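# Lift three sand cores from mould onto plywood boards

## Task

Remove three sand cores from the mould (the long core with the rounded nose, plus both upright bladed cores in the mould half on the robot's right side), set all three down lying on the plywood boards next to the mould and release them, while the remaining two cores stay upright in the mould.

## Robot and tools

Robot: two arms, left_arm and right_arm, each with six joints and a two-finger gripper. Joint order everywhere (rows, result lists): waist, shoulder, elbow, wrist pitch, wrist yaw, wrist roll. Stated ranges in rad: waist -2.618 to 3.054, shoulder 0.000 to 3.142, elbow 0.000 to 3.142, wrist pitch -1.571 to 1.571, wrist yaw -1.571 to 1.571, wrist roll -2.094 to 2.094; the true ends may differ by up to 0.059 rad.

Frames: the scene frame has its origin at table-top height, halfway between the nominal arm bases; +x points out over the table, +z up, left_arm sits on the +y side (arm names do not match image left/right). Calibrated bases: left_arm at (+0.031, +0.345, 0) m, quat_wxyz (+1.000, 0, 0, +0.008); right_arm at (+0.030, -0.335, 0) m, quat_wxyz (+1.000, 0, 0, -0.014). Hand positions, orientations and wrist-camera poses are reported in each arm's own base frame and may be off by a few cm. On the gripper, fingers extend along its +z and close along its y; end_effector_position is the spot between the pads, about 1 cm short of the tips.

The row: every motion command is built from rows of 14 numbers, all in [-1, 1], always for both arms: left_arm's six joint values then its opening, then right_arm's six joint values then its opening. Joint values are offsets, not poses: they are added to the arm's Joint targets as they stood when the action (or move) began, not to the previous row. Scale: 1.0 equals 2.224 rad for waist, shoulder and elbow, and 8.485 rad for the three wrist joints. Sending the same offset again moves further. To hold an arm still, give 0 for its joints. Opening is absolute: +1 fully open, -1 closed; in between, fingers go to where grip_measured would read that value. To keep a gripper unchanged, resend its current command (0 is a real command, half open).

execute_actions(actions, cameras): actions is a list of actions; each action is a list of up to 15 rows, one per 1/30 s step, the last row held if fewer are given. An action that would push a joint more than 0.059 rad beyond its range is rejected for both arms; a malformed or failing first action rejects the whole call. An empty list just returns state and images. cameras: list of names (cam_left_wrist, cam_right_wrist, both 896x504), null or ["all"] for all, [] for none.

move(target, speed, blend, opening_speed, blocking, cameras): target is one 14-number row or a list of up to 15 rows; every row's offsets count from the same starting Joint targets. All joints move together, so the gripper traces a curve, and nothing is avoided. speed: rad/s for the joint with farthest to travel, 0.01 to 12.57, default 0.5, one value or one per target. blend: rad of corner rounding per intermediate target, default 0. opening_speed: rate on the -1..+1 scale per second, at least 0.2; use it to close gently. A path takes at least 0.5 s; beyond 10 s it stops short. blocking=false returns after about 0.5 s while motion continues. The result adds a move: line (done, off_target, moving, held, fault; limits=held if steps were withheld).

wait(seconds 0 to 10, cameras): lets time pass holding commands; returns early if a running move ends. stop(cameras): brakes a running move. zoom_image(camera, region): camera is cam_left_wrist or cam_right_wrist, region [x0, y0, x1, y1] in image pixels from the top-left, at most 504 by 504, from the newest images. finished_scene(scene): the current scene's number; call it alone, last, once the cores lie on the boards and nothing is held.

Result lines: Joint positions and Joint velocities per arm (rad, rad/s, then pad gap in m, 0.094 when open; "within noise" means the arm is still); Joint targets (the base for your next offsets); Tool commands; grip_measured (same scale as opening, reads slightly wide when empty, and shows no jump at contact); grip_effort_nm (gripper motor effort, negative closing, offset and friction-biased); joint torques (include gravity; the first three wrap at ±28 N m); end_effector_position and quat. "joint sent to its limit" means a joint was capped at its end. "joint command not followed" means the clearance check altered targets. MOTOR HOT warns of overheating; OVER-TEMPERATURE FAULT folds that arm away for good.

Motion limits: each step a joint target may lead its measured angle by at most 0.339 rad (first three) or 2.2 rad (wrists); targets placing the gripper over 200 mm from its current spot are scaled back. Large offsets may need several actions. If an arm is pushed or dragged, command targets back past its positions to release pressure.

Avoid: dropping cores or releasing them while moving, knocking over the two cores that must stay, hitting the mould, table or other arm, hard pushes, closing on the other arm's fingers, loading a wrist camera cable, anything leaving the table, and long stretched or load-holding poses that heat motors. A loose object may occasionally get nudged by an outside push; check before letting go.

Each tool is called after "Request:" in YAML: its name, and indented under it one key for each argument.

## Session

Request:
execute_actions:
  actions: []

Nothing of this call was run. Scene 2 begins with your next reply.

Request:
execute_actions:
  actions: []

Scene clock: 0.00 s.
left_arm: end_effector_position=(+0.3491, -0.0518, +0.2089) grip_measured=+1.000 grip_effort_nm=n/a end_effector_quat_wxyz=(+0.533, -0.007, +0.816, -0.226) | right_arm: end_effector_position=(+0.3047, +0.0784, +0.1820) grip_measured=+1.000 grip_effort_nm=n/a end_effector_quat_wxyz=(+0.477, +0.034, +0.863, +0.162)
Joint positions: left_arm=[0.064 1.008 0.577 0.059 0.429 -0.249 0.094] | right_arm=[0.21 0.845 0.563 -0.234 -0.068 0.329 0.094]
Joint velocities: within noise
Joint torques (N m): no reading
Heat: left arm: 33 °C; right arm: 33 °C.
Joint targets: left_arm=[0.064 1.000 0.586 0.062 0.431 -0.247] | right_arm=[0.210 0.838 0.575 -0.230 -0.068 0.327]
Tool commands: left_gripper/opening=+1.0 right_gripper/opening=+1.0

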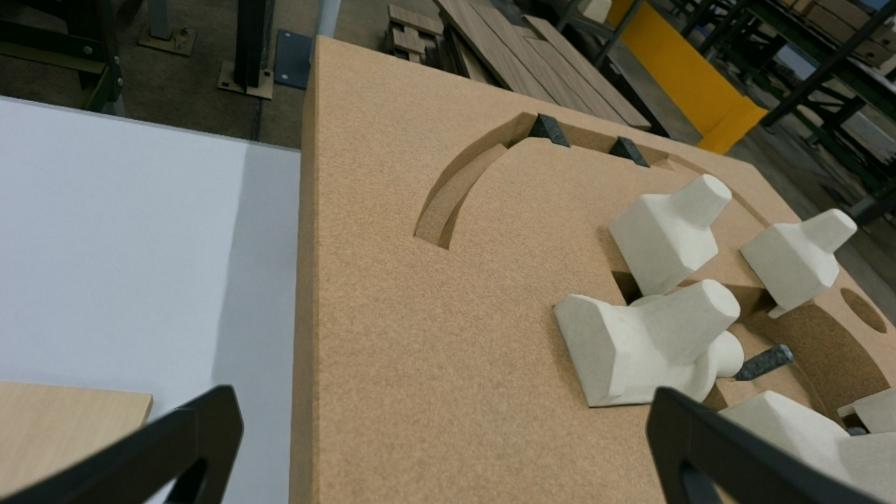

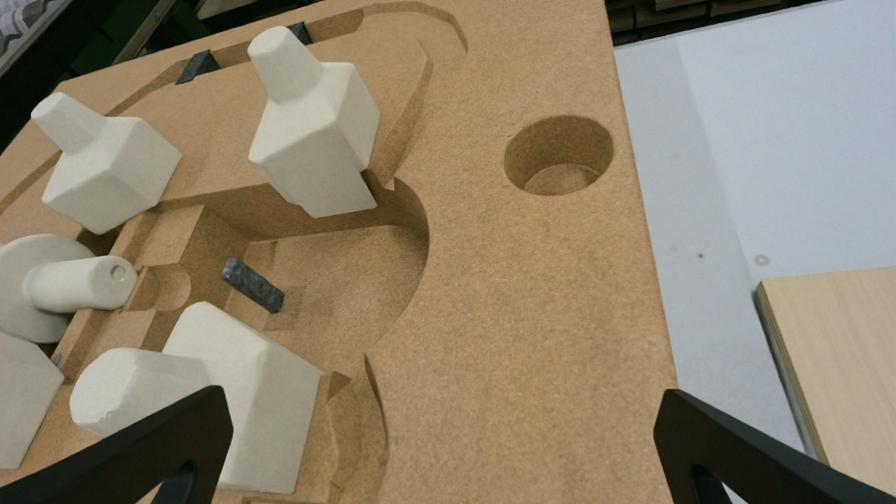

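Request:
move:
  target:
    - [-0.0962,0.1799,0.321,-0.0662,-0.0154,0.0291,0.4,0.0405,0.1628,0.3035,-0.0613,-0.0038,-0.0385,0.4]
    - [-0.2235,0.3817,0.5418,-0.1193,-0.0278,0.066,0.4,0.0989,0.2671,0.3404,-0.0804,-0.016,-0.0772,0.4]
  speed: 1.0
  blend: 0.15
  opening_speed: 1.0

Scene clock: 6.90 s.
left_arm: end_effector_position=(+0.4097, -0.2290, +0.2041) grip_measured=+0.402 grip_effort_nm=-0.051 end_effector_quat_wxyz=(+0.264, +0.372, +0.883, -0.113) | right_arm: end_effector_position=(+0.3139, +0.1803, +0.1947) grip_measured=+0.403 grip_effort_nm=-0.129 end_effector_quat_wxyz=(+0.259, -0.373, +0.885, +0.105)
Joint positions: left_arm=[-0.436 1.839 1.764 -0.945 0.198 0.305 0.066] | right_arm=[0.424 1.431 1.299 -0.902 -0.19 -0.321 0.066]
Joint velocities: within noise
Joint torques (N m): left_arm=[0.24 -7.72 7.56 1.41 0.13 0.04] | right_arm=[0.4 -4.82 8.46 0.83 -0.23 -0.11]
Heat: left arm: 34 °C; right arm: 34 °C.
Joint targets: left_arm=[-0.433 1.849 1.792 -0.950 0.195 0.313] | right_arm=[0.429 1.432 1.332 -0.912 -0.204 -0.329]
move: done

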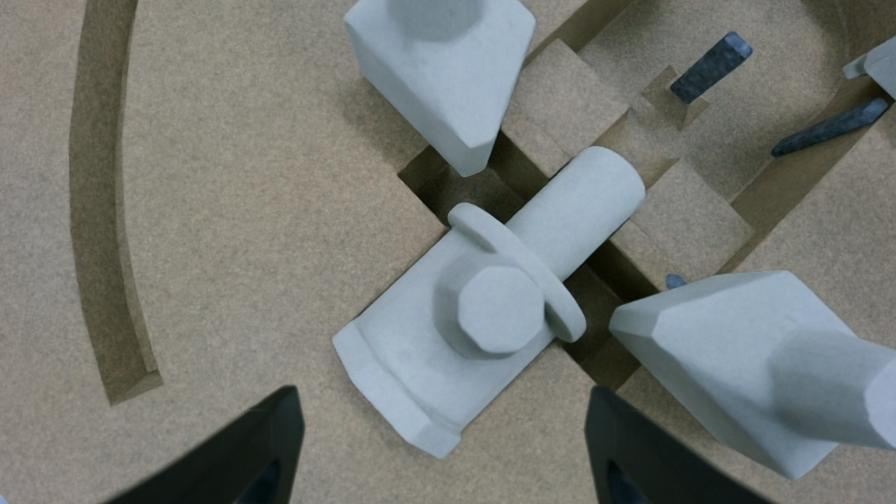

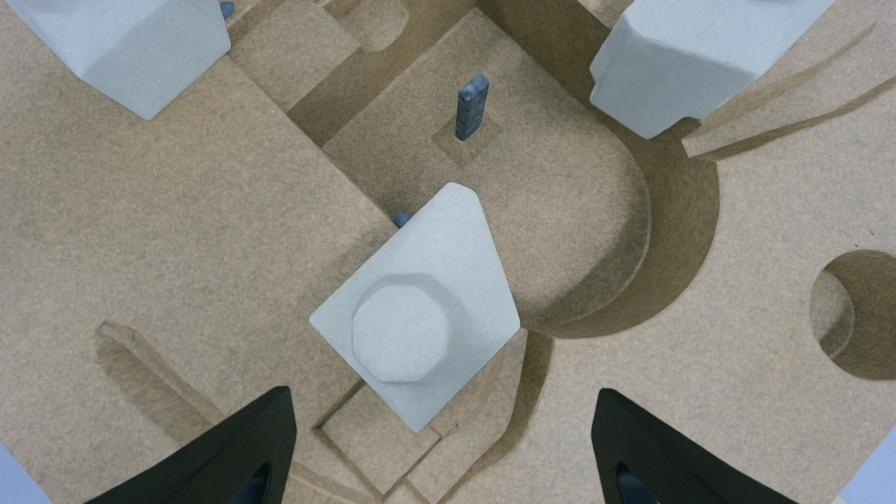

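Request:
move:
  target: [-0.0308,0.036,-0.0652,0.0227,-0.0041,-0.0025,0.4,0.0202,0.0315,-0.0755,0.025,0.0019,0.0034,0.4]
  speed: 0.4

Scene clock: 15.40 s.
left_arm: end_effector_position=(+0.4147, -0.2576, +0.1463) grip_measured=+0.402 grip_effort_nm=-0.071 end_effector_quat_wxyz=(+0.252, +0.392, +0.878, -0.105) | right_arm: end_effector_position=(+0.3195, +0.1999, +0.1448) grip_measured=+0.403 grip_effort_nm=-0.125 end_effector_quat_wxyz=(+0.247, -0.385, +0.882, +0.110)
Joint positions: left_arm=[-0.497 1.917 1.651 -0.774 0.164 0.298 0.066] | right_arm=[0.468 1.5 1.172 -0.723 -0.186 -0.305 0.066]
Joint velocities: within noise
Joint torques (N m): left_arm=[-0.35 -8.25 4.97 1.58 0.09 -0.1] | right_arm=[0.58 -5.33 5.31 1.14 -0.1 0.02]
Heat: left arm: 35 °C; right arm: 36 °C.
Joint targets: left_arm=[-0.502 1.929 1.647 -0.757 0.161 0.292] | right_arm=[0.474 1.502 1.164 -0.700 -0.187 -0.300]
move: done

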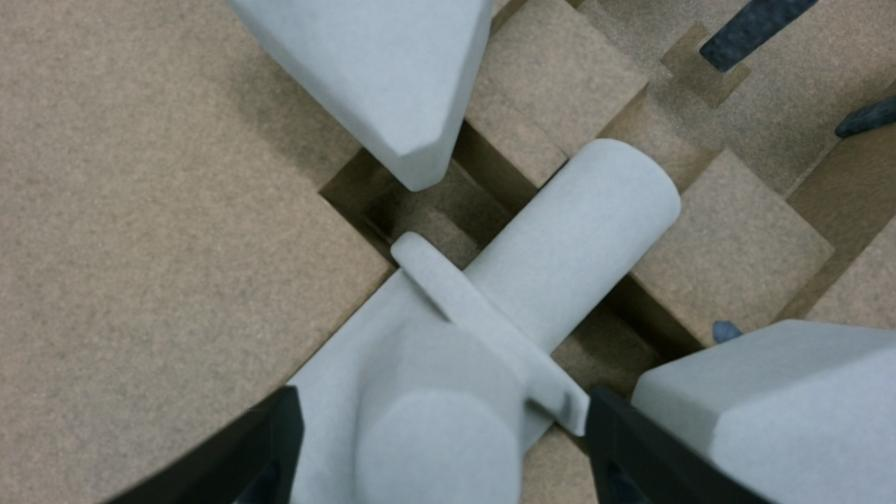

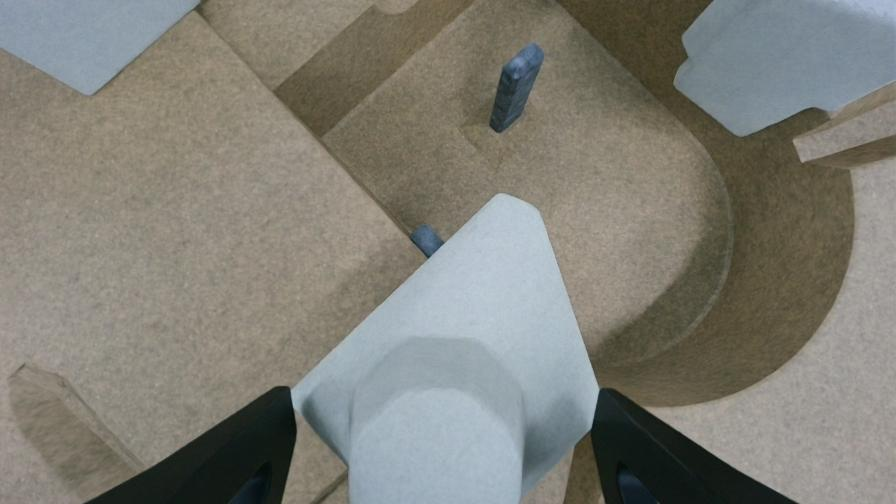

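Request:
move:
  target:
    - [0,0.0005,0.015,-0.0035,0,0,0.4,0,0,0.012,-0.0025,0,0,0.4]
    - [0,0.0005,0.015,-0.0035,0,0,-0.42,0,0,0.012,-0.0025,0,0,-0.42]
  speed: 0.3
  opening_speed: 0.8

Scene clock: 20.93 s.
left_arm: end_effector_position=(+0.4129, -0.2561, +0.1449) grip_measured=-0.235 grip_effort_nm=-0.984 end_effector_quat_wxyz=(+0.247, +0.392, +0.880, -0.103) | right_arm: end_effector_position=(+0.3216, +0.2028, +0.1497) grip_measured=-0.294 grip_effort_nm=-0.989 end_effector_quat_wxyz=(+0.254, -0.386, +0.880, +0.115)
Joint positions: left_arm=[-0.497 1.917 1.651 -0.785 0.162 0.297 0.036] | right_arm=[0.468 1.5 1.183 -0.72 -0.194 -0.305 0.033]
Joint velocities: within noise
Joint torques (N m): left_arm=[-0.27 -8.18 7.79 1.39 0.12 -0.11] | right_arm=[0.5 -5.34 6.5 0.9 -0.03 0.02]
Heat: left arm: 36 °C; right arm: 35 °C.
Joint targets: left_arm=[-0.502 1.930 1.680 -0.787 0.160 0.292] | right_arm=[0.474 1.502 1.191 -0.722 -0.187 -0.300]
move: done

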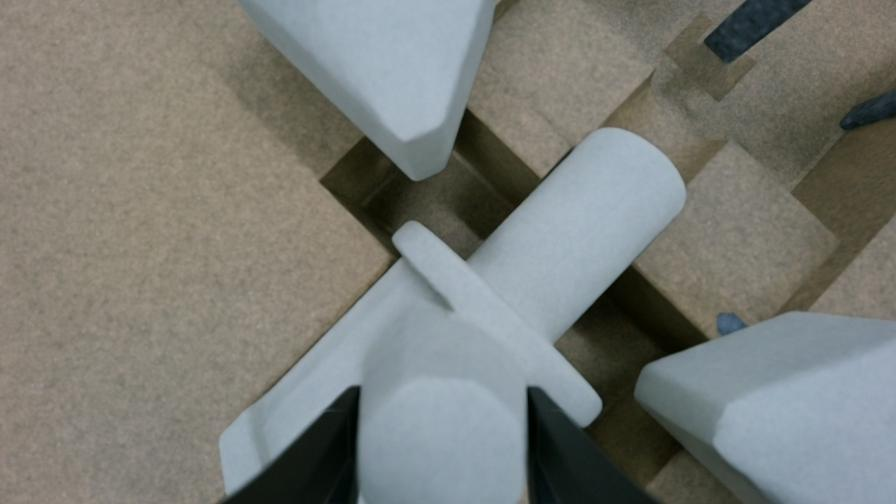

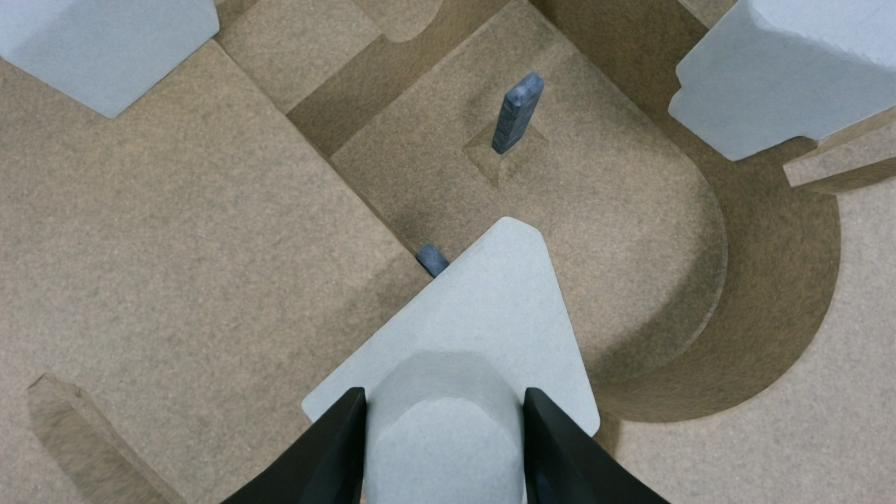

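Request:
move:
  target:
    - [0,0.0036,0.045,-0.0106,0,0,-0.42,0,-0.0013,0.0585,-0.0141,0,0,-0.42]
    - [0,0.0157,0.1214,-0.0247,0,0,-0.42,0,0.0067,0.1169,-0.0283,0,0,-0.42]
    - [0,0.027,0.2248,-0.0389,0,0,-0.42,0,0.0225,0.2248,-0.0495,0,0,-0.42]
    - [0.0585,-0.036,0.2203,-0.0483,0,0,-0.42,-0.33,0.0441,0.2361,-0.0605,0.022,0.0354,-0.42]
  speed: [0.25,0.35,0.35,0.6]
  blend: 0.02

Scene clock: 32.80 s.
left_arm: end_effector_position=(+0.4199, -0.1928, +0.2575) grip_measured=-0.236 grip_effort_nm=-0.999 end_effector_quat_wxyz=(+0.250, +0.336, +0.905, -0.080) | right_arm: end_effector_position=(+0.3494, -0.0928, +0.2231) grip_measured=-0.300 grip_effort_nm=-1.004 end_effector_quat_wxyz=(+0.184, +0.126, +0.975, -0.024)
Joint positions: left_arm=[-0.376 1.925 2.128 -1.261 0.145 0.297 0.036] | right_arm=[-0.263 1.606 1.664 -1.256 -0.002 -0.005 0.033]
Joint velocities: within noise
Joint torques (N m): left_arm=[0.36 -14.42 8.42 2.1 0.29 -0.11] | right_arm=[0.12 -6.38 9.57 0.92 -0.01 -0.01]
Heat: left arm: 38 °C; right arm: 35 °C.
Joint targets: left_arm=[-0.372 1.850 2.170 -1.197 0.160 0.292] | right_arm=[-0.260 1.600 1.716 -1.235 -0.001 0.001]
move: off_target (left_arm, right_arm); left_arm: the shoulder is farthest, 0.075 rad from its target; right_arm: the elbow is farthest, 0.052 rad from its target

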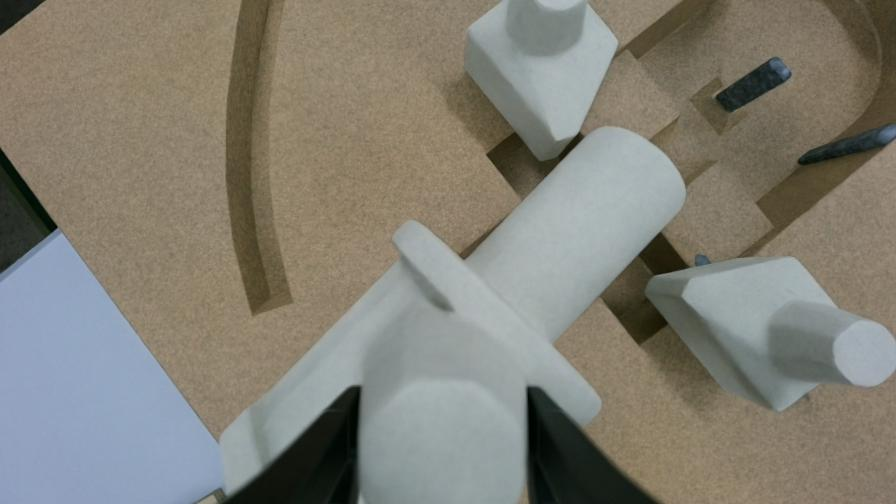

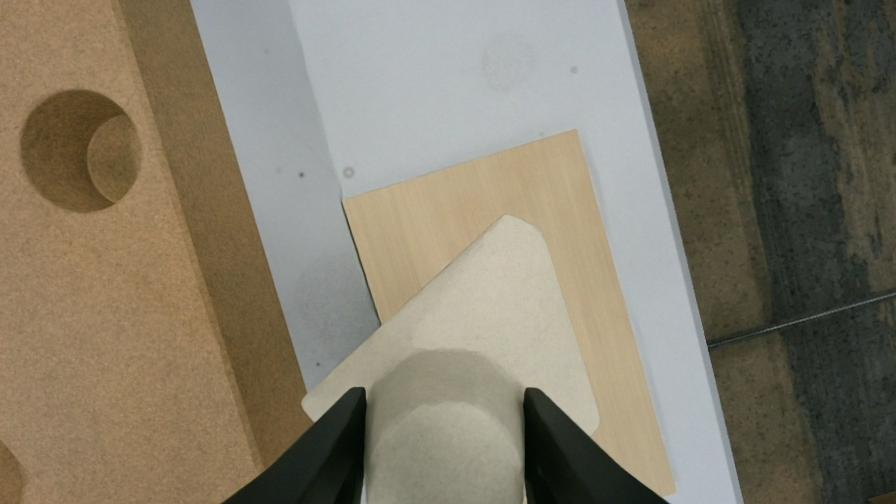

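Request:
move:
  target:
    - [0.2347,-0.045,-0.0764,0.0055,0,0,-0.42,-0.009,0.0598,-0.0193,-0.0009,0,0,-0.42]
    - [0.3921,-0.2338,-0.4137,0.0385,0,0,-0.42,-0.009,0.1196,-0.0387,-0.0018,0,0,-0.42]
  speed: 0.6
  blend: 0.1

Scene clock: 48.90 s.
left_arm: end_effector_position=(+0.3067, +0.1391, +0.1781) grip_measured=-0.237 grip_effort_nm=-0.999 end_effector_quat_wxyz=(+0.240, -0.081, +0.967, +0.029) | right_arm: end_effector_position=(+0.3543, -0.0975, +0.1199) grip_measured=-0.300 grip_effort_nm=-1.004 end_effector_quat_wxyz=(+0.034, +0.133, +0.990, -0.004)
Joint positions: left_arm=[0.495 1.389 1.235 -0.948 0.136 0.296 0.036] | right_arm=[-0.272 1.871 1.628 -1.258 -0.002 -0.005 0.033]
Joint velocities: within noise
Joint torques (N m): left_arm=[0.36 -9.03 6.38 2.15 0.4 -0.12] | right_arm=[-0.69 -8.27 5.37 0.29 0 0.02]
Heat: left arm: 46 °C; right arm: 37 °C.
Joint targets: left_arm=[0.500 1.330 1.250 -0.870 0.160 0.292] | right_arm=[-0.280 1.866 1.630 -1.250 -0.001 0.001]
move: off_target (left_arm); left_arm: the wrist pitch is farthest, 0.078 rad from its target

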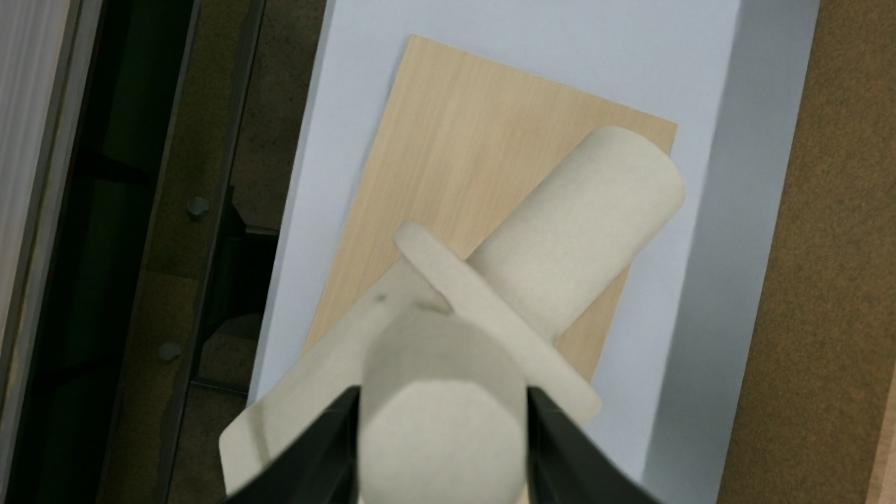

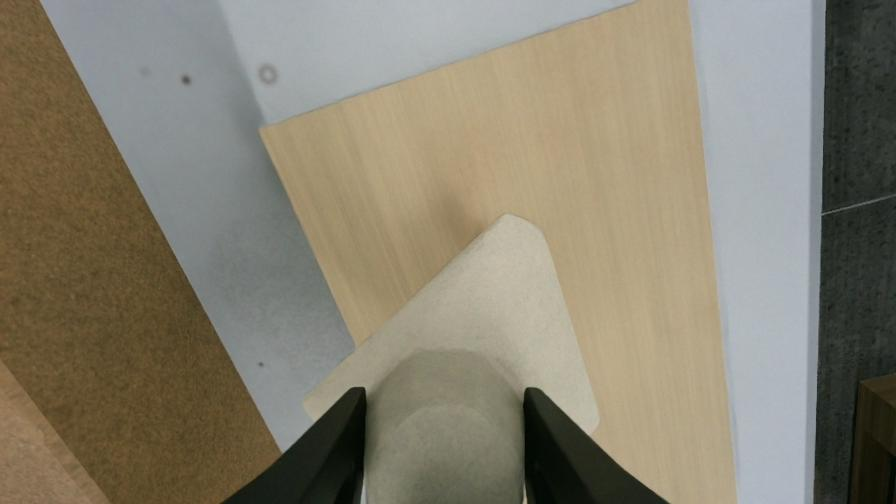

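Request:
move:
  target:
    - [0,-0.0112,-0.1304,0.0336,0,0,-0.42,0,0.0265,-0.018,0.0153,0,0,-0.42]
    - [0,-0.0225,-0.1574,0.0395,0,0,-0.42,0,0.0288,-0.0674,0.0377,0,0,-0.42]
  speed: [0.3,0.15]
  blend: 0.01

Scene clock: 60.10 s.
left_arm: end_effector_position=(+0.2985, +0.1344, +0.1093) grip_measured=-0.237 grip_effort_nm=-0.999 end_effector_quat_wxyz=(+0.260, -0.079, +0.962, +0.037) | right_arm: end_effector_position=(+0.4004, -0.1102, +0.0993) grip_measured=-0.305 grip_effort_nm=-1.004 end_effector_quat_wxyz=(+0.131, +0.135, +0.982, -0.016)
Joint positions: left_arm=[0.495 1.328 0.892 -0.619 0.137 0.296 0.036] | right_arm=[-0.272 1.877 1.52 -0.95 -0.003 0.001 0.033]
Joint velocities: within noise
Joint torques (N m): left_arm=[0.36 -7.68 5.78 2.31 0.37 -0.11] | right_arm=[-0.69 -4.08 2.5 0.74 0.01 -0.05]
Heat: left arm: 41 °C; right arm: 38 °C.
Joint targets: left_arm=[0.500 1.280 0.899 -0.535 0.160 0.292] | right_arm=[-0.280 1.930 1.480 -0.930 -0.001 0.001]
move: off_target (left_arm, right_arm); left_arm: the wrist pitch is farthest, 0.085 rad from its target; right_arm: the shoulder is farthest, 0.054 rad from its target

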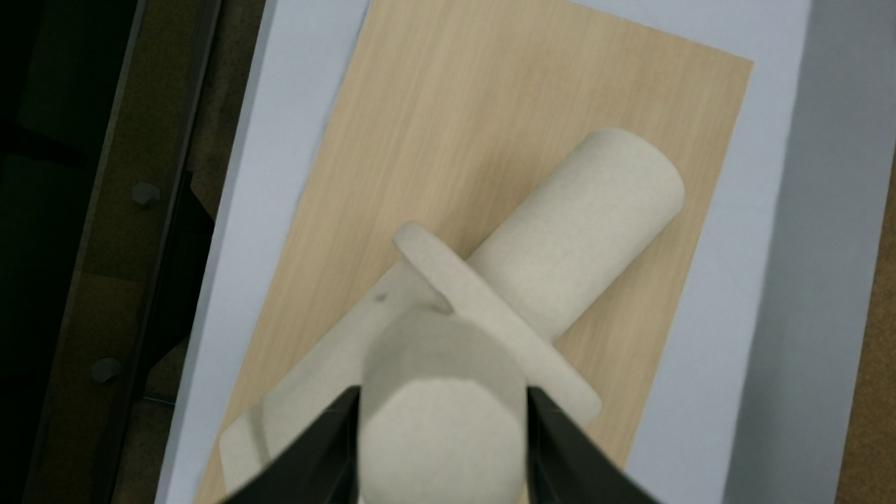

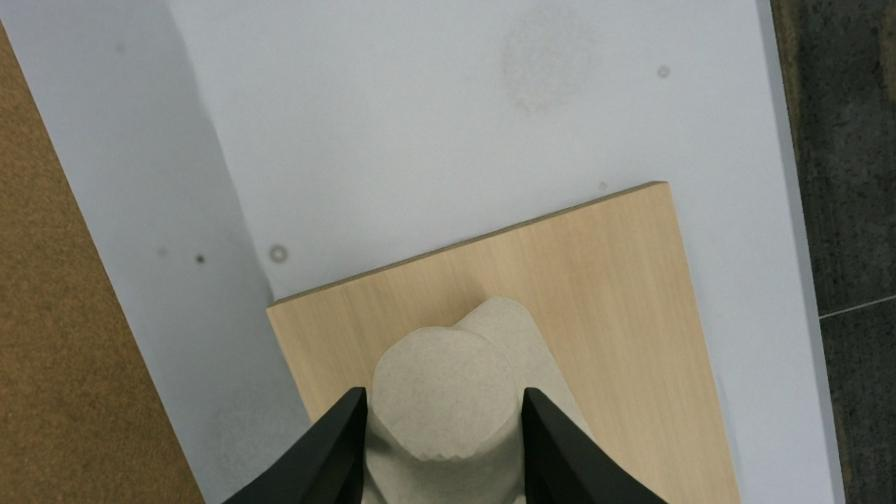

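Request:
move:
  target: [0,0,0,-0.0071,0,0,0.1,0,0.045,-0.0135,0.0094,0,0,-0.42]
  speed: 0.15
  opening_speed: 0.5

Scene clock: 65.43 s.
left_arm: end_effector_position=(+0.3007, +0.1340, +0.1179) grip_measured=+0.098 grip_effort_nm=0.120 end_effector_quat_wxyz=(+0.276, -0.076, +0.957, +0.039) | right_arm: end_effector_position=(+0.4404, -0.1232, +0.0760) grip_measured=-0.311 grip_effort_nm=-1.004 end_effector_quat_wxyz=(+0.180, +0.132, +0.974, -0.029)
Joint positions: left_arm=[0.496 1.303 0.892 -0.612 0.146 0.296 0.052] | right_arm=[-0.272 1.963 1.512 -0.754 0.007 -0.005 0.032]
Joint velocities: within noise
Joint torques (N m): left_arm=[0.46 -5.68 5.91 1.61 0.28 -0.11] | right_arm=[-0.7 -3.77 0.98 -0.16 -0.08 0.02]
Heat: left arm: 39 °C; right arm: 37 °C.
Joint targets: left_arm=[0.500 1.280 0.899 -0.595 0.160 0.292] | right_arm=[-0.280 2.030 1.450 -0.850 -0.001 0.001]
move: off_target (right_arm); right_arm: the wrist pitch is farthest, 0.097 rad from its target

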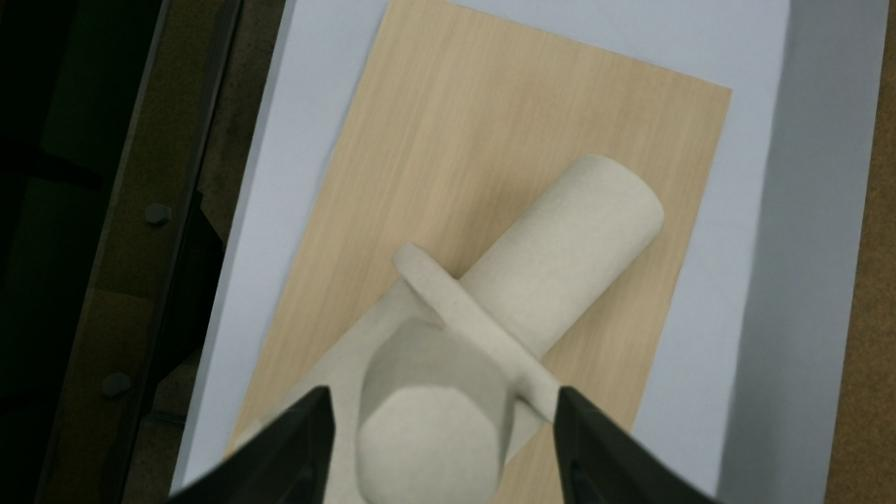

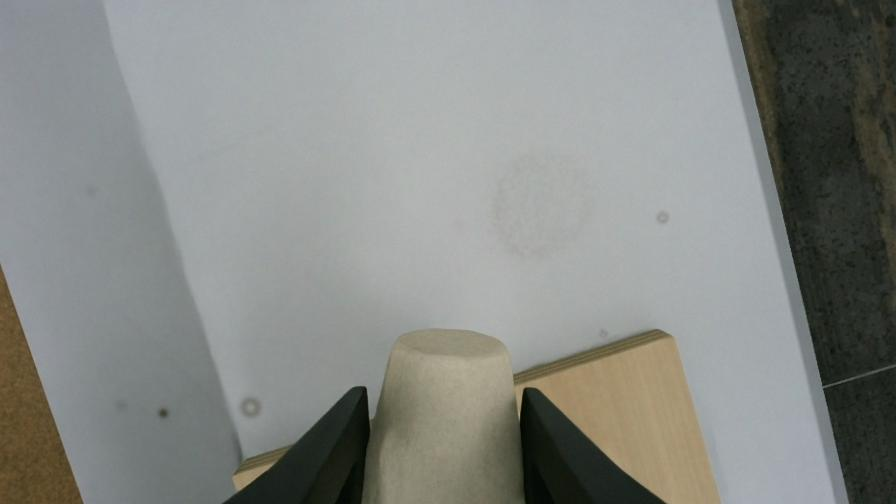

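Request:
move:
  target: [0,-0.0764,0.0764,-0.03,0,0,0.2,0,-0.1147,-0.0674,0.0141,0,0,-0.42]
  speed: 0.2

Scene clock: 72.63 s.
left_arm: end_effector_position=(+0.2801, +0.1227, +0.1973) grip_measured=+0.198 grip_effort_nm=0.120 end_effector_quat_wxyz=(+0.317, -0.072, +0.944, +0.057) | right_arm: end_effector_position=(+0.4079, -0.1141, +0.0831) grip_measured=-0.316 grip_effort_nm=-1.004 end_effector_quat_wxyz=(+0.197, +0.131, +0.971, -0.031)
Joint positions: left_arm=[0.496 1.128 1.045 -0.846 0.147 0.296 0.056] | right_arm=[-0.272 1.805 1.318 -0.683 0.007 -0.005 0.032]
Joint velocities: within noise
Joint torques (N m): left_arm=[0.43 -3.96 7.54 1.58 0.27 -0.12] | right_arm=[-0.68 -10.09 4.26 0.31 -0.08 0.03]
Heat: left arm: 38 °C; right arm: 36 °C.
Joint targets: left_arm=[0.500 1.110 1.069 -0.850 0.160 0.292] | right_arm=[-0.280 1.776 1.300 -0.731 -0.001 0.001]
move: off_target (right_arm); right_arm: the wrist pitch is farthest, 0.047 rad from its target

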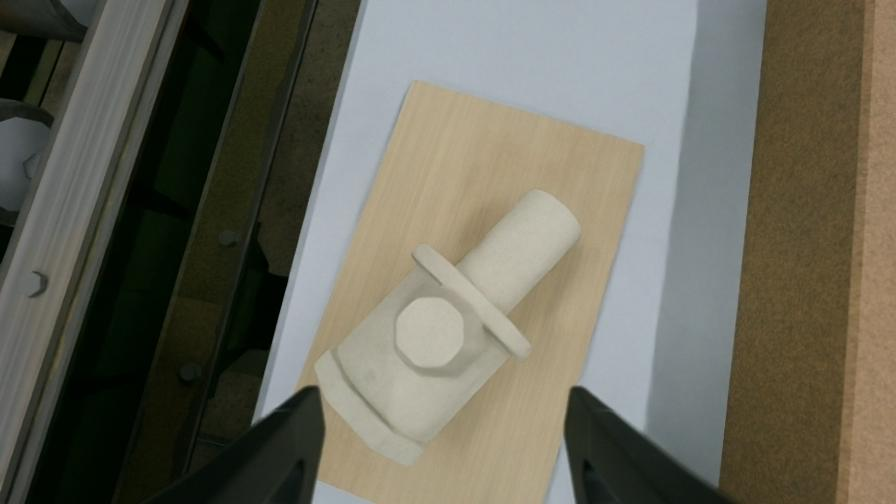

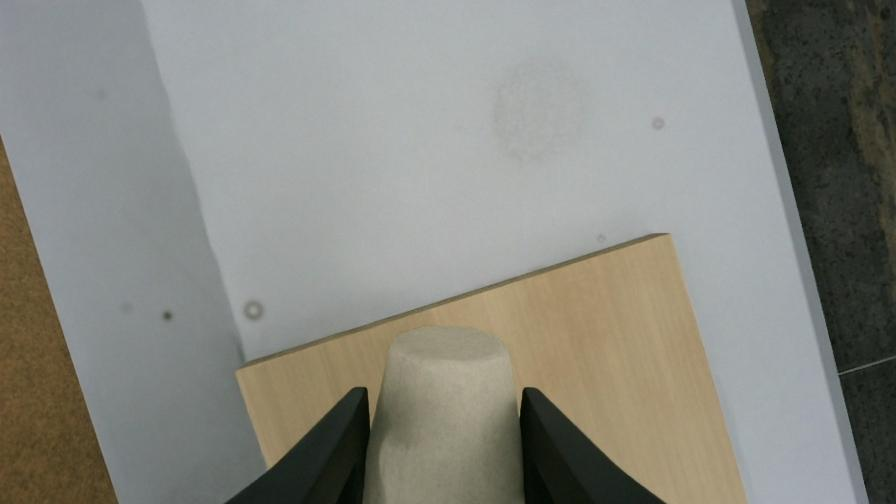

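Request:
move:
  target:
    - [0,0,0,0,0,0,0.2,0,0.0198,-0.0135,0.0047,0,0,-0.42]
    - [0,0,0,0,0,0,0.2,0,0.0198,-0.0135,0.0047,0,0,0.1]
  speed: 0.1
  opening_speed: 0.4
  cameras: ["cam_right_wrist"]

Scene clock: 80.57 s.
left_arm: end_effector_position=(+0.2799, +0.1225, +0.1971) grip_measured=+0.198 grip_effort_nm=0.120 end_effector_quat_wxyz=(+0.317, -0.072, +0.944, +0.057) | right_arm: end_effector_position=(+0.3969, -0.1092, +0.0675) grip_measured=+0.097 grip_effort_nm=0.183 end_effector_quat_wxyz=(+0.176, +0.131, +0.975, -0.023)
Joint positions: left_arm=[0.496 1.128 1.045 -0.847 0.147 0.296 0.056] | right_arm=[-0.272 1.811 1.279 -0.683 -0.003 -0.004 0.052]
Joint velocities: within noise
Joint torques (N m): left_arm=[0.36 -3.96 7.45 1.56 0.25 -0.11] | right_arm=[-0.7 -7.04 4.78 0.63 0.02 0.01]
Heat: left arm: 38 °C; right arm: 37 °C.
Joint targets: left_arm=[0.500 1.110 1.069 -0.850 0.160 0.292] | right_arm=[-0.280 1.819 1.270 -0.691 -0.001 0.001]
move: done
Images, in order (width x height): cam_right_wrist 896x504.

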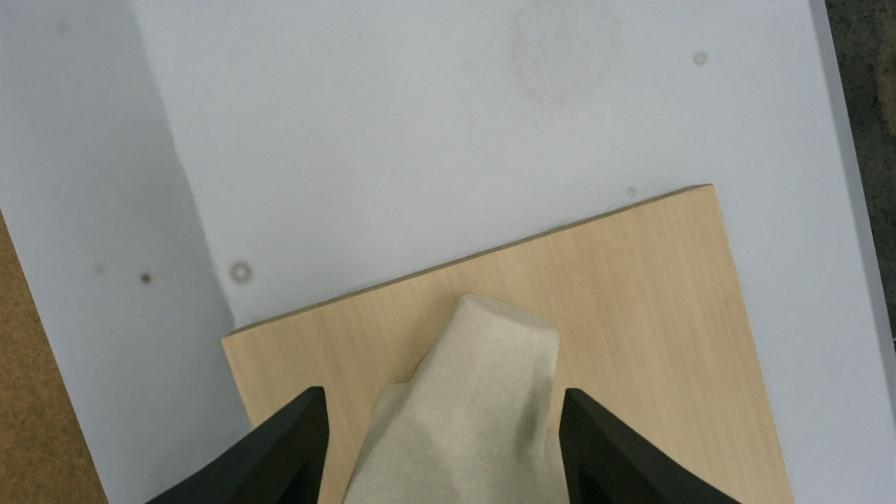

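Request:
move:
  target:
    - [0,0,0,0,0,0,0.2,0,-0.058,0.1237,-0.04,0,0,0.1]
    - [0,0,0,0,0,0,0.2,0.2149,0.0364,0.2113,0.0001,-0.048,-0.0544,0.1]
  speed: [0.4,0.8]
  blend: 0.05
  cameras: ["cam_right_wrist"]

Scene clock: 92.00 s.
left_arm: end_effector_position=(+0.2799, +0.1225, +0.1971) grip_measured=+0.198 grip_effort_nm=0.120 end_effector_quat_wxyz=(+0.317, -0.072, +0.944, +0.057) | right_arm: end_effector_position=(+0.4782, +0.1702, +0.1974) grip_measured=+0.097 grip_effort_nm=0.178 end_effector_quat_wxyz=(+0.344, -0.359, +0.856, +0.141)
Joint positions: left_arm=[0.496 1.128 1.045 -0.847 0.147 0.296 0.056] | right_arm=[0.205 1.892 1.707 -0.713 -0.389 -0.451 0.052]
Joint velocities: within noise
Joint torques (N m): left_arm=[0.39 -3.92 7.54 1.57 0.26 -0.1] | right_arm=[-0.4 -8.2 8.65 1.25 -0.33 -0.15]
Heat: left arm: 39 °C; right arm: 37 °C.
Joint targets: left_arm=[0.500 1.110 1.069 -0.850 0.160 0.292] | right_arm=[0.198 1.900 1.740 -0.690 -0.408 -0.461]
move: done
Images, in order (width x height): cam_right_wrist 896x504.

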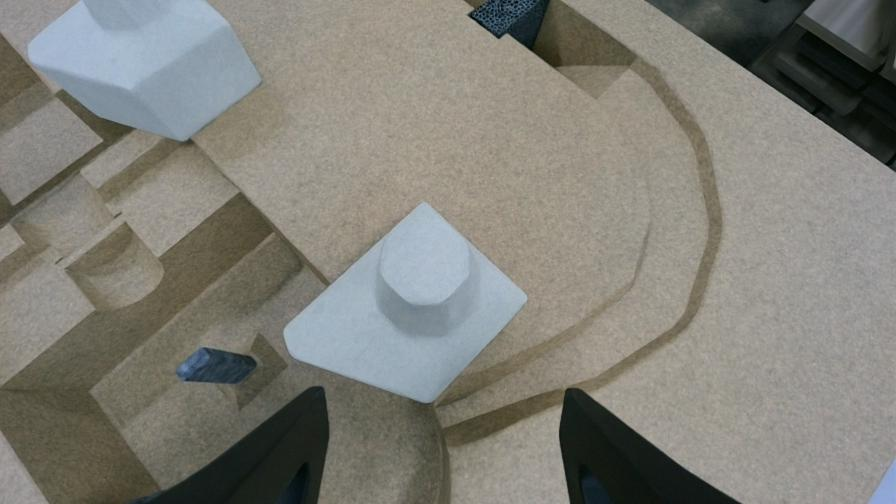

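Request:
move:
  target: [0,0,0,0,0,0,0.2,0.0261,0.0585,0,0.0171,0.0024,0.0047,0.4]
  speed: 0.2
  opening_speed: 1.5
  cameras: ["cam_right_wrist"]

Scene clock: 102.47 s.
left_arm: end_effector_position=(+0.2799, +0.1225, +0.1971) grip_measured=+0.198 grip_effort_nm=0.129 end_effector_quat_wxyz=(+0.317, -0.072, +0.944, +0.057) | right_arm: end_effector_position=(+0.5028, +0.2008, +0.1534) grip_measured=+0.397 grip_effort_nm=0.178 end_effector_quat_wxyz=(+0.344, -0.368, +0.850, +0.151)
Joint positions: left_arm=[0.496 1.128 1.045 -0.847 0.147 0.296 0.056] | right_arm=[0.253 2.022 1.707 -0.57 -0.384 -0.425 0.066]
Joint velocities: within noise
Joint torques (N m): left_arm=[0.34 -3.96 7.53 1.56 0.25 -0.09] | right_arm=[0.47 -9.22 8.69 1.31 -0.18 0.01]
Heat: left arm: 39 °C; right arm: 39 °C.
Joint targets: left_arm=[0.500 1.110 1.069 -0.850 0.160 0.292] | right_arm=[0.256 2.031 1.740 -0.545 -0.388 -0.421]
move: done
Images, in order (width x height): cam_right_wrist 896x504.

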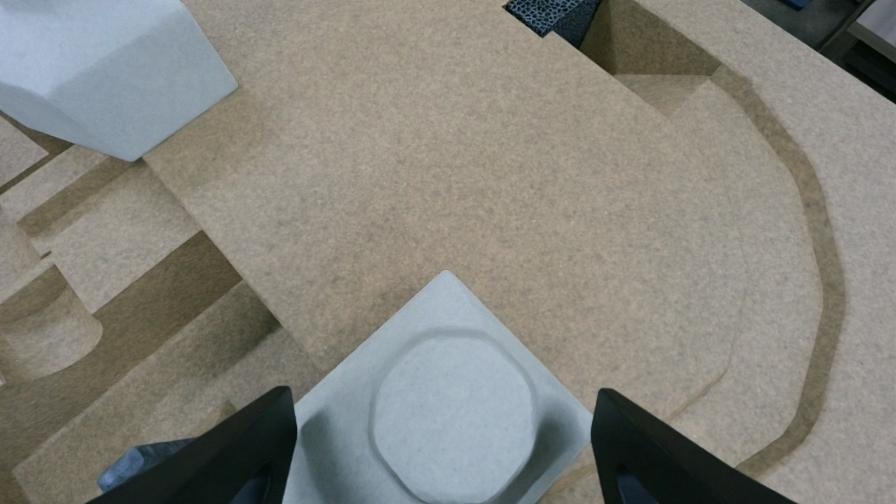

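Request:
move:
  target:
    - [0,0,0,0,0,0,0.2,0,0,0,0,0,0,-0.42]
    - [0,0,0,0,0,0,0.2,0,0,0.0585,-0.013,0,0,-0.42]
    - [0,0,0,0,0,0,0.2,0,0.009,0.1754,-0.0365,0,0,-0.42]
    - [0,0,0,0,0,0,0.2,-0.1601,-0.1533,0.0585,-0.0595,0.028,0.0318,-0.42]
    - [0,0,0,0,0,0,0.2,-0.3188,-0.3354,-0.1304,-0.0849,0.0457,0.0496,-0.42]
  speed: [0.3,0.25,0.35,0.6,0.6]
  blend: 0.02
  opening_speed: 1.0
  cameras: ["cam_right_wrist"]

Scene clock: 116.27 s.
left_arm: end_effector_position=(+0.2799, +0.1225, +0.1971) grip_measured=+0.198 grip_effort_nm=0.125 end_effector_quat_wxyz=(+0.317, -0.072, +0.944, +0.057) | right_arm: end_effector_position=(+0.2605, -0.1234, +0.2392) grip_measured=-0.305 grip_effort_nm=-1.004 end_effector_quat_wxyz=(+0.206, +0.214, +0.954, -0.045)
Joint positions: left_arm=[0.496 1.128 1.045 -0.847 0.147 0.296 0.056] | right_arm=[-0.449 1.307 1.449 -1.289 -0.005 -0.007 0.033]
Joint velocities: within noise
Joint torques (N m): left_arm=[0.34 -3.95 7.57 1.57 0.28 -0.1] | right_arm=[-0.4 -5.22 5.33 0.99 0.03 0.05]
Heat: left arm: 39 °C; right arm: 42 °C.
Joint targets: left_arm=[0.500 1.110 1.069 -0.850 0.160 0.292] | right_arm=[-0.453 1.285 1.450 -1.265 0.000 0.000]
move: done; blend cut to 0 rad at target 1
Images, in order (width x height): cam_right_wrist 896x504.

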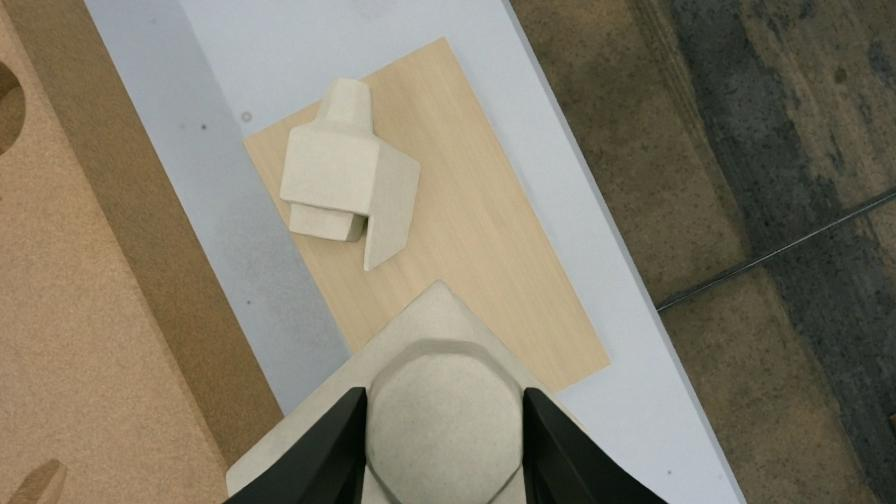

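Request:
move:
  target:
    - [0,0,0,0,0,0,0.2,-0.0211,0.0517,-0.1506,0.0118,0,0,-0.42]
    - [0,0,0,0,0,0,0.2,-0.0211,0.0877,-0.1799,0.0312,0,0,-0.42]
    - [0,0,0,0,0,0,0.2,-0.0211,0.1102,-0.2316,0.0524,0,0,-0.42]
  speed: [0.35,0.15,0.15]
  blend: 0.015
  cameras: ["cam_right_wrist"]

Scene clock: 129.37 s.
left_arm: end_effector_position=(+0.2799, +0.1225, +0.1971) grip_measured=+0.198 grip_effort_nm=0.115 end_effector_quat_wxyz=(+0.317, -0.072, +0.944, +0.057) | right_arm: end_effector_position=(+0.2671, -0.1414, +0.0746) grip_measured=-0.307 grip_effort_nm=-1.004 end_effector_quat_wxyz=(+0.119, +0.239, +0.963, -0.029)
Joint positions: left_arm=[0.496 1.128 1.045 -0.847 0.147 0.296 0.056] | right_arm=[-0.492 1.486 0.989 -0.829 -0.003 -0.006 0.033]
Joint velocities: within noise
Joint torques (N m): left_arm=[0.36 -3.93 7.41 1.55 0.27 -0.1] | right_arm=[-0.68 -1.51 1.36 0.59 0.03 0.03]
Heat: left arm: 39 °C; right arm: 37 °C.
Joint targets: left_arm=[0.500 1.110 1.069 -0.850 0.160 0.292] | right_arm=[-0.500 1.530 0.935 -0.821 0.000 0.000]
move: off_target (right_arm); right_arm: the elbow is farthest, 0.054 rad from its target
Images, in order (width x height): cam_right_wrist 896x504.

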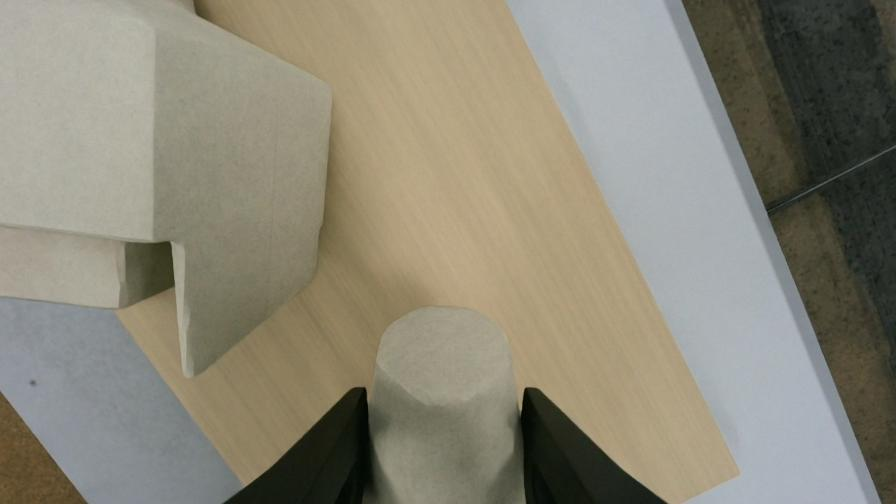

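Request:
move:
  target: [0,0,0,0,0,0,0.2,0,-0.009,0.009,0,0,0,0.1]
  opening_speed: 0.35
  speed: 0.1
  cameras: ["cam_right_wrist"]

Scene clock: 134.80 s.
left_arm: end_effector_position=(+0.2799, +0.1225, +0.1971) grip_measured=+0.198 grip_effort_nm=0.125 end_effector_quat_wxyz=(+0.317, -0.072, +0.944, +0.057) | right_arm: end_effector_position=(+0.2652, -0.1404, +0.0642) grip_measured=+0.097 grip_effort_nm=0.183 end_effector_quat_wxyz=(+0.111, +0.241, +0.964, -0.026)
Joint positions: left_arm=[0.496 1.128 1.045 -0.847 0.147 0.296 0.056] | right_arm=[-0.492 1.503 0.966 -0.805 -0.003 -0.001 0.052]
Joint velocities: within noise
Joint torques (N m): left_arm=[0.36 -3.96 7.5 1.55 0.27 -0.11] | right_arm=[-0.65 -4.48 4.44 0.34 0.03 -0.02]
Heat: left arm: 40 °C; right arm: 36 °C.
Joint targets: left_arm=[0.500 1.110 1.069 -0.850 0.160 0.292] | right_arm=[-0.500 1.510 0.955 -0.821 0.000 0.000]
move: done
Images, in order (width x height): cam_right_wrist 896x504.

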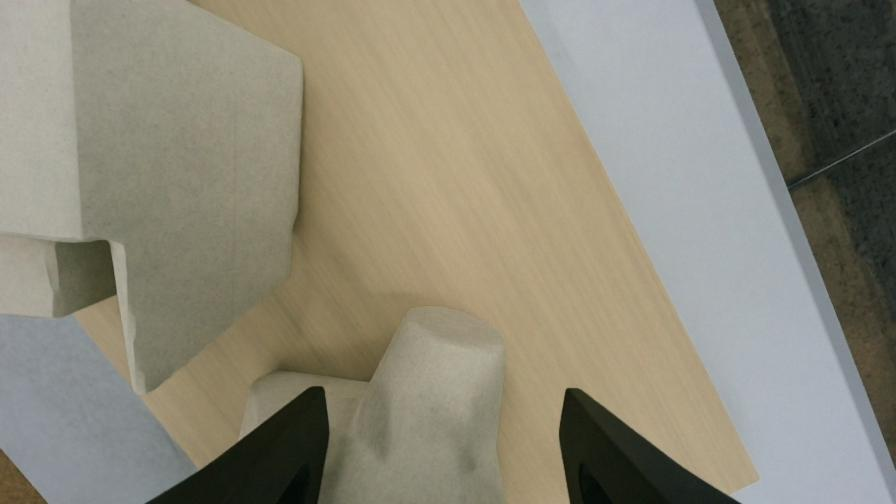

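Request:
move:
  target: [0,0,0,0,0,0,0.2,0,-0.045,0.1574,-0.046,0,0,0.1]
  speed: 0.35
  cameras: ["cam_right_wrist"]

Scene clock: 139.03 s.
left_arm: end_effector_position=(+0.2799, +0.1225, +0.1971) grip_measured=+0.198 grip_effort_nm=0.125 end_effector_quat_wxyz=(+0.317, -0.072, +0.944, +0.057) | right_arm: end_effector_position=(+0.2553, -0.1351, +0.1581) grip_measured=+0.097 grip_effort_nm=0.183 end_effector_quat_wxyz=(+0.108, +0.241, +0.964, -0.025)
Joint positions: left_arm=[0.496 1.128 1.045 -0.847 0.147 0.296 0.056] | right_arm=[-0.492 1.428 1.278 -1.198 -0.003 -0.001 0.052]
Joint velocities: within noise
Joint torques (N m): left_arm=[0.38 -4.01 7.58 1.56 0.24 -0.1] | right_arm=[-0.66 -6.01 7.54 0.39 0.03 -0.03]
Heat: left arm: 40 °C; right arm: 36 °C.
Joint targets: left_arm=[0.500 1.110 1.069 -0.850 0.160 0.292] | right_arm=[-0.500 1.410 1.305 -1.211 0.000 0.000]
move: done
Images, in order (width x height): cam_right_wrist 896x504.

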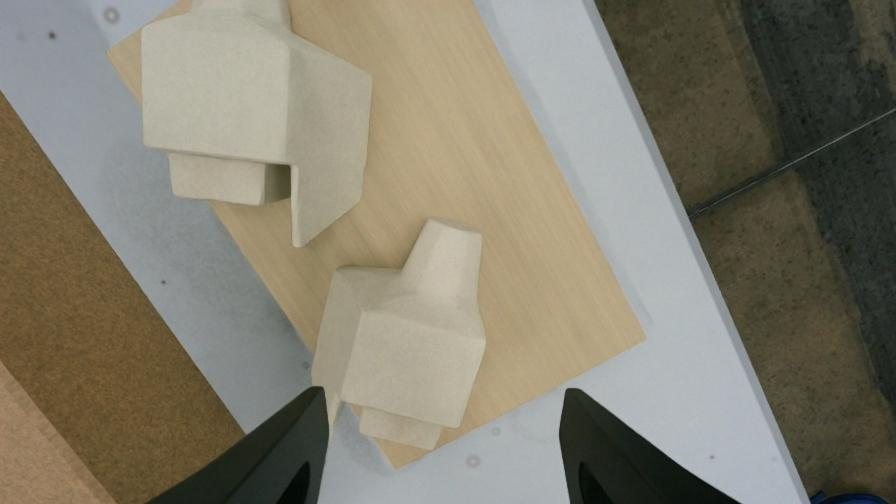

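Request:
finished_scene:
  scene: 2

The scene is finished: the task was done.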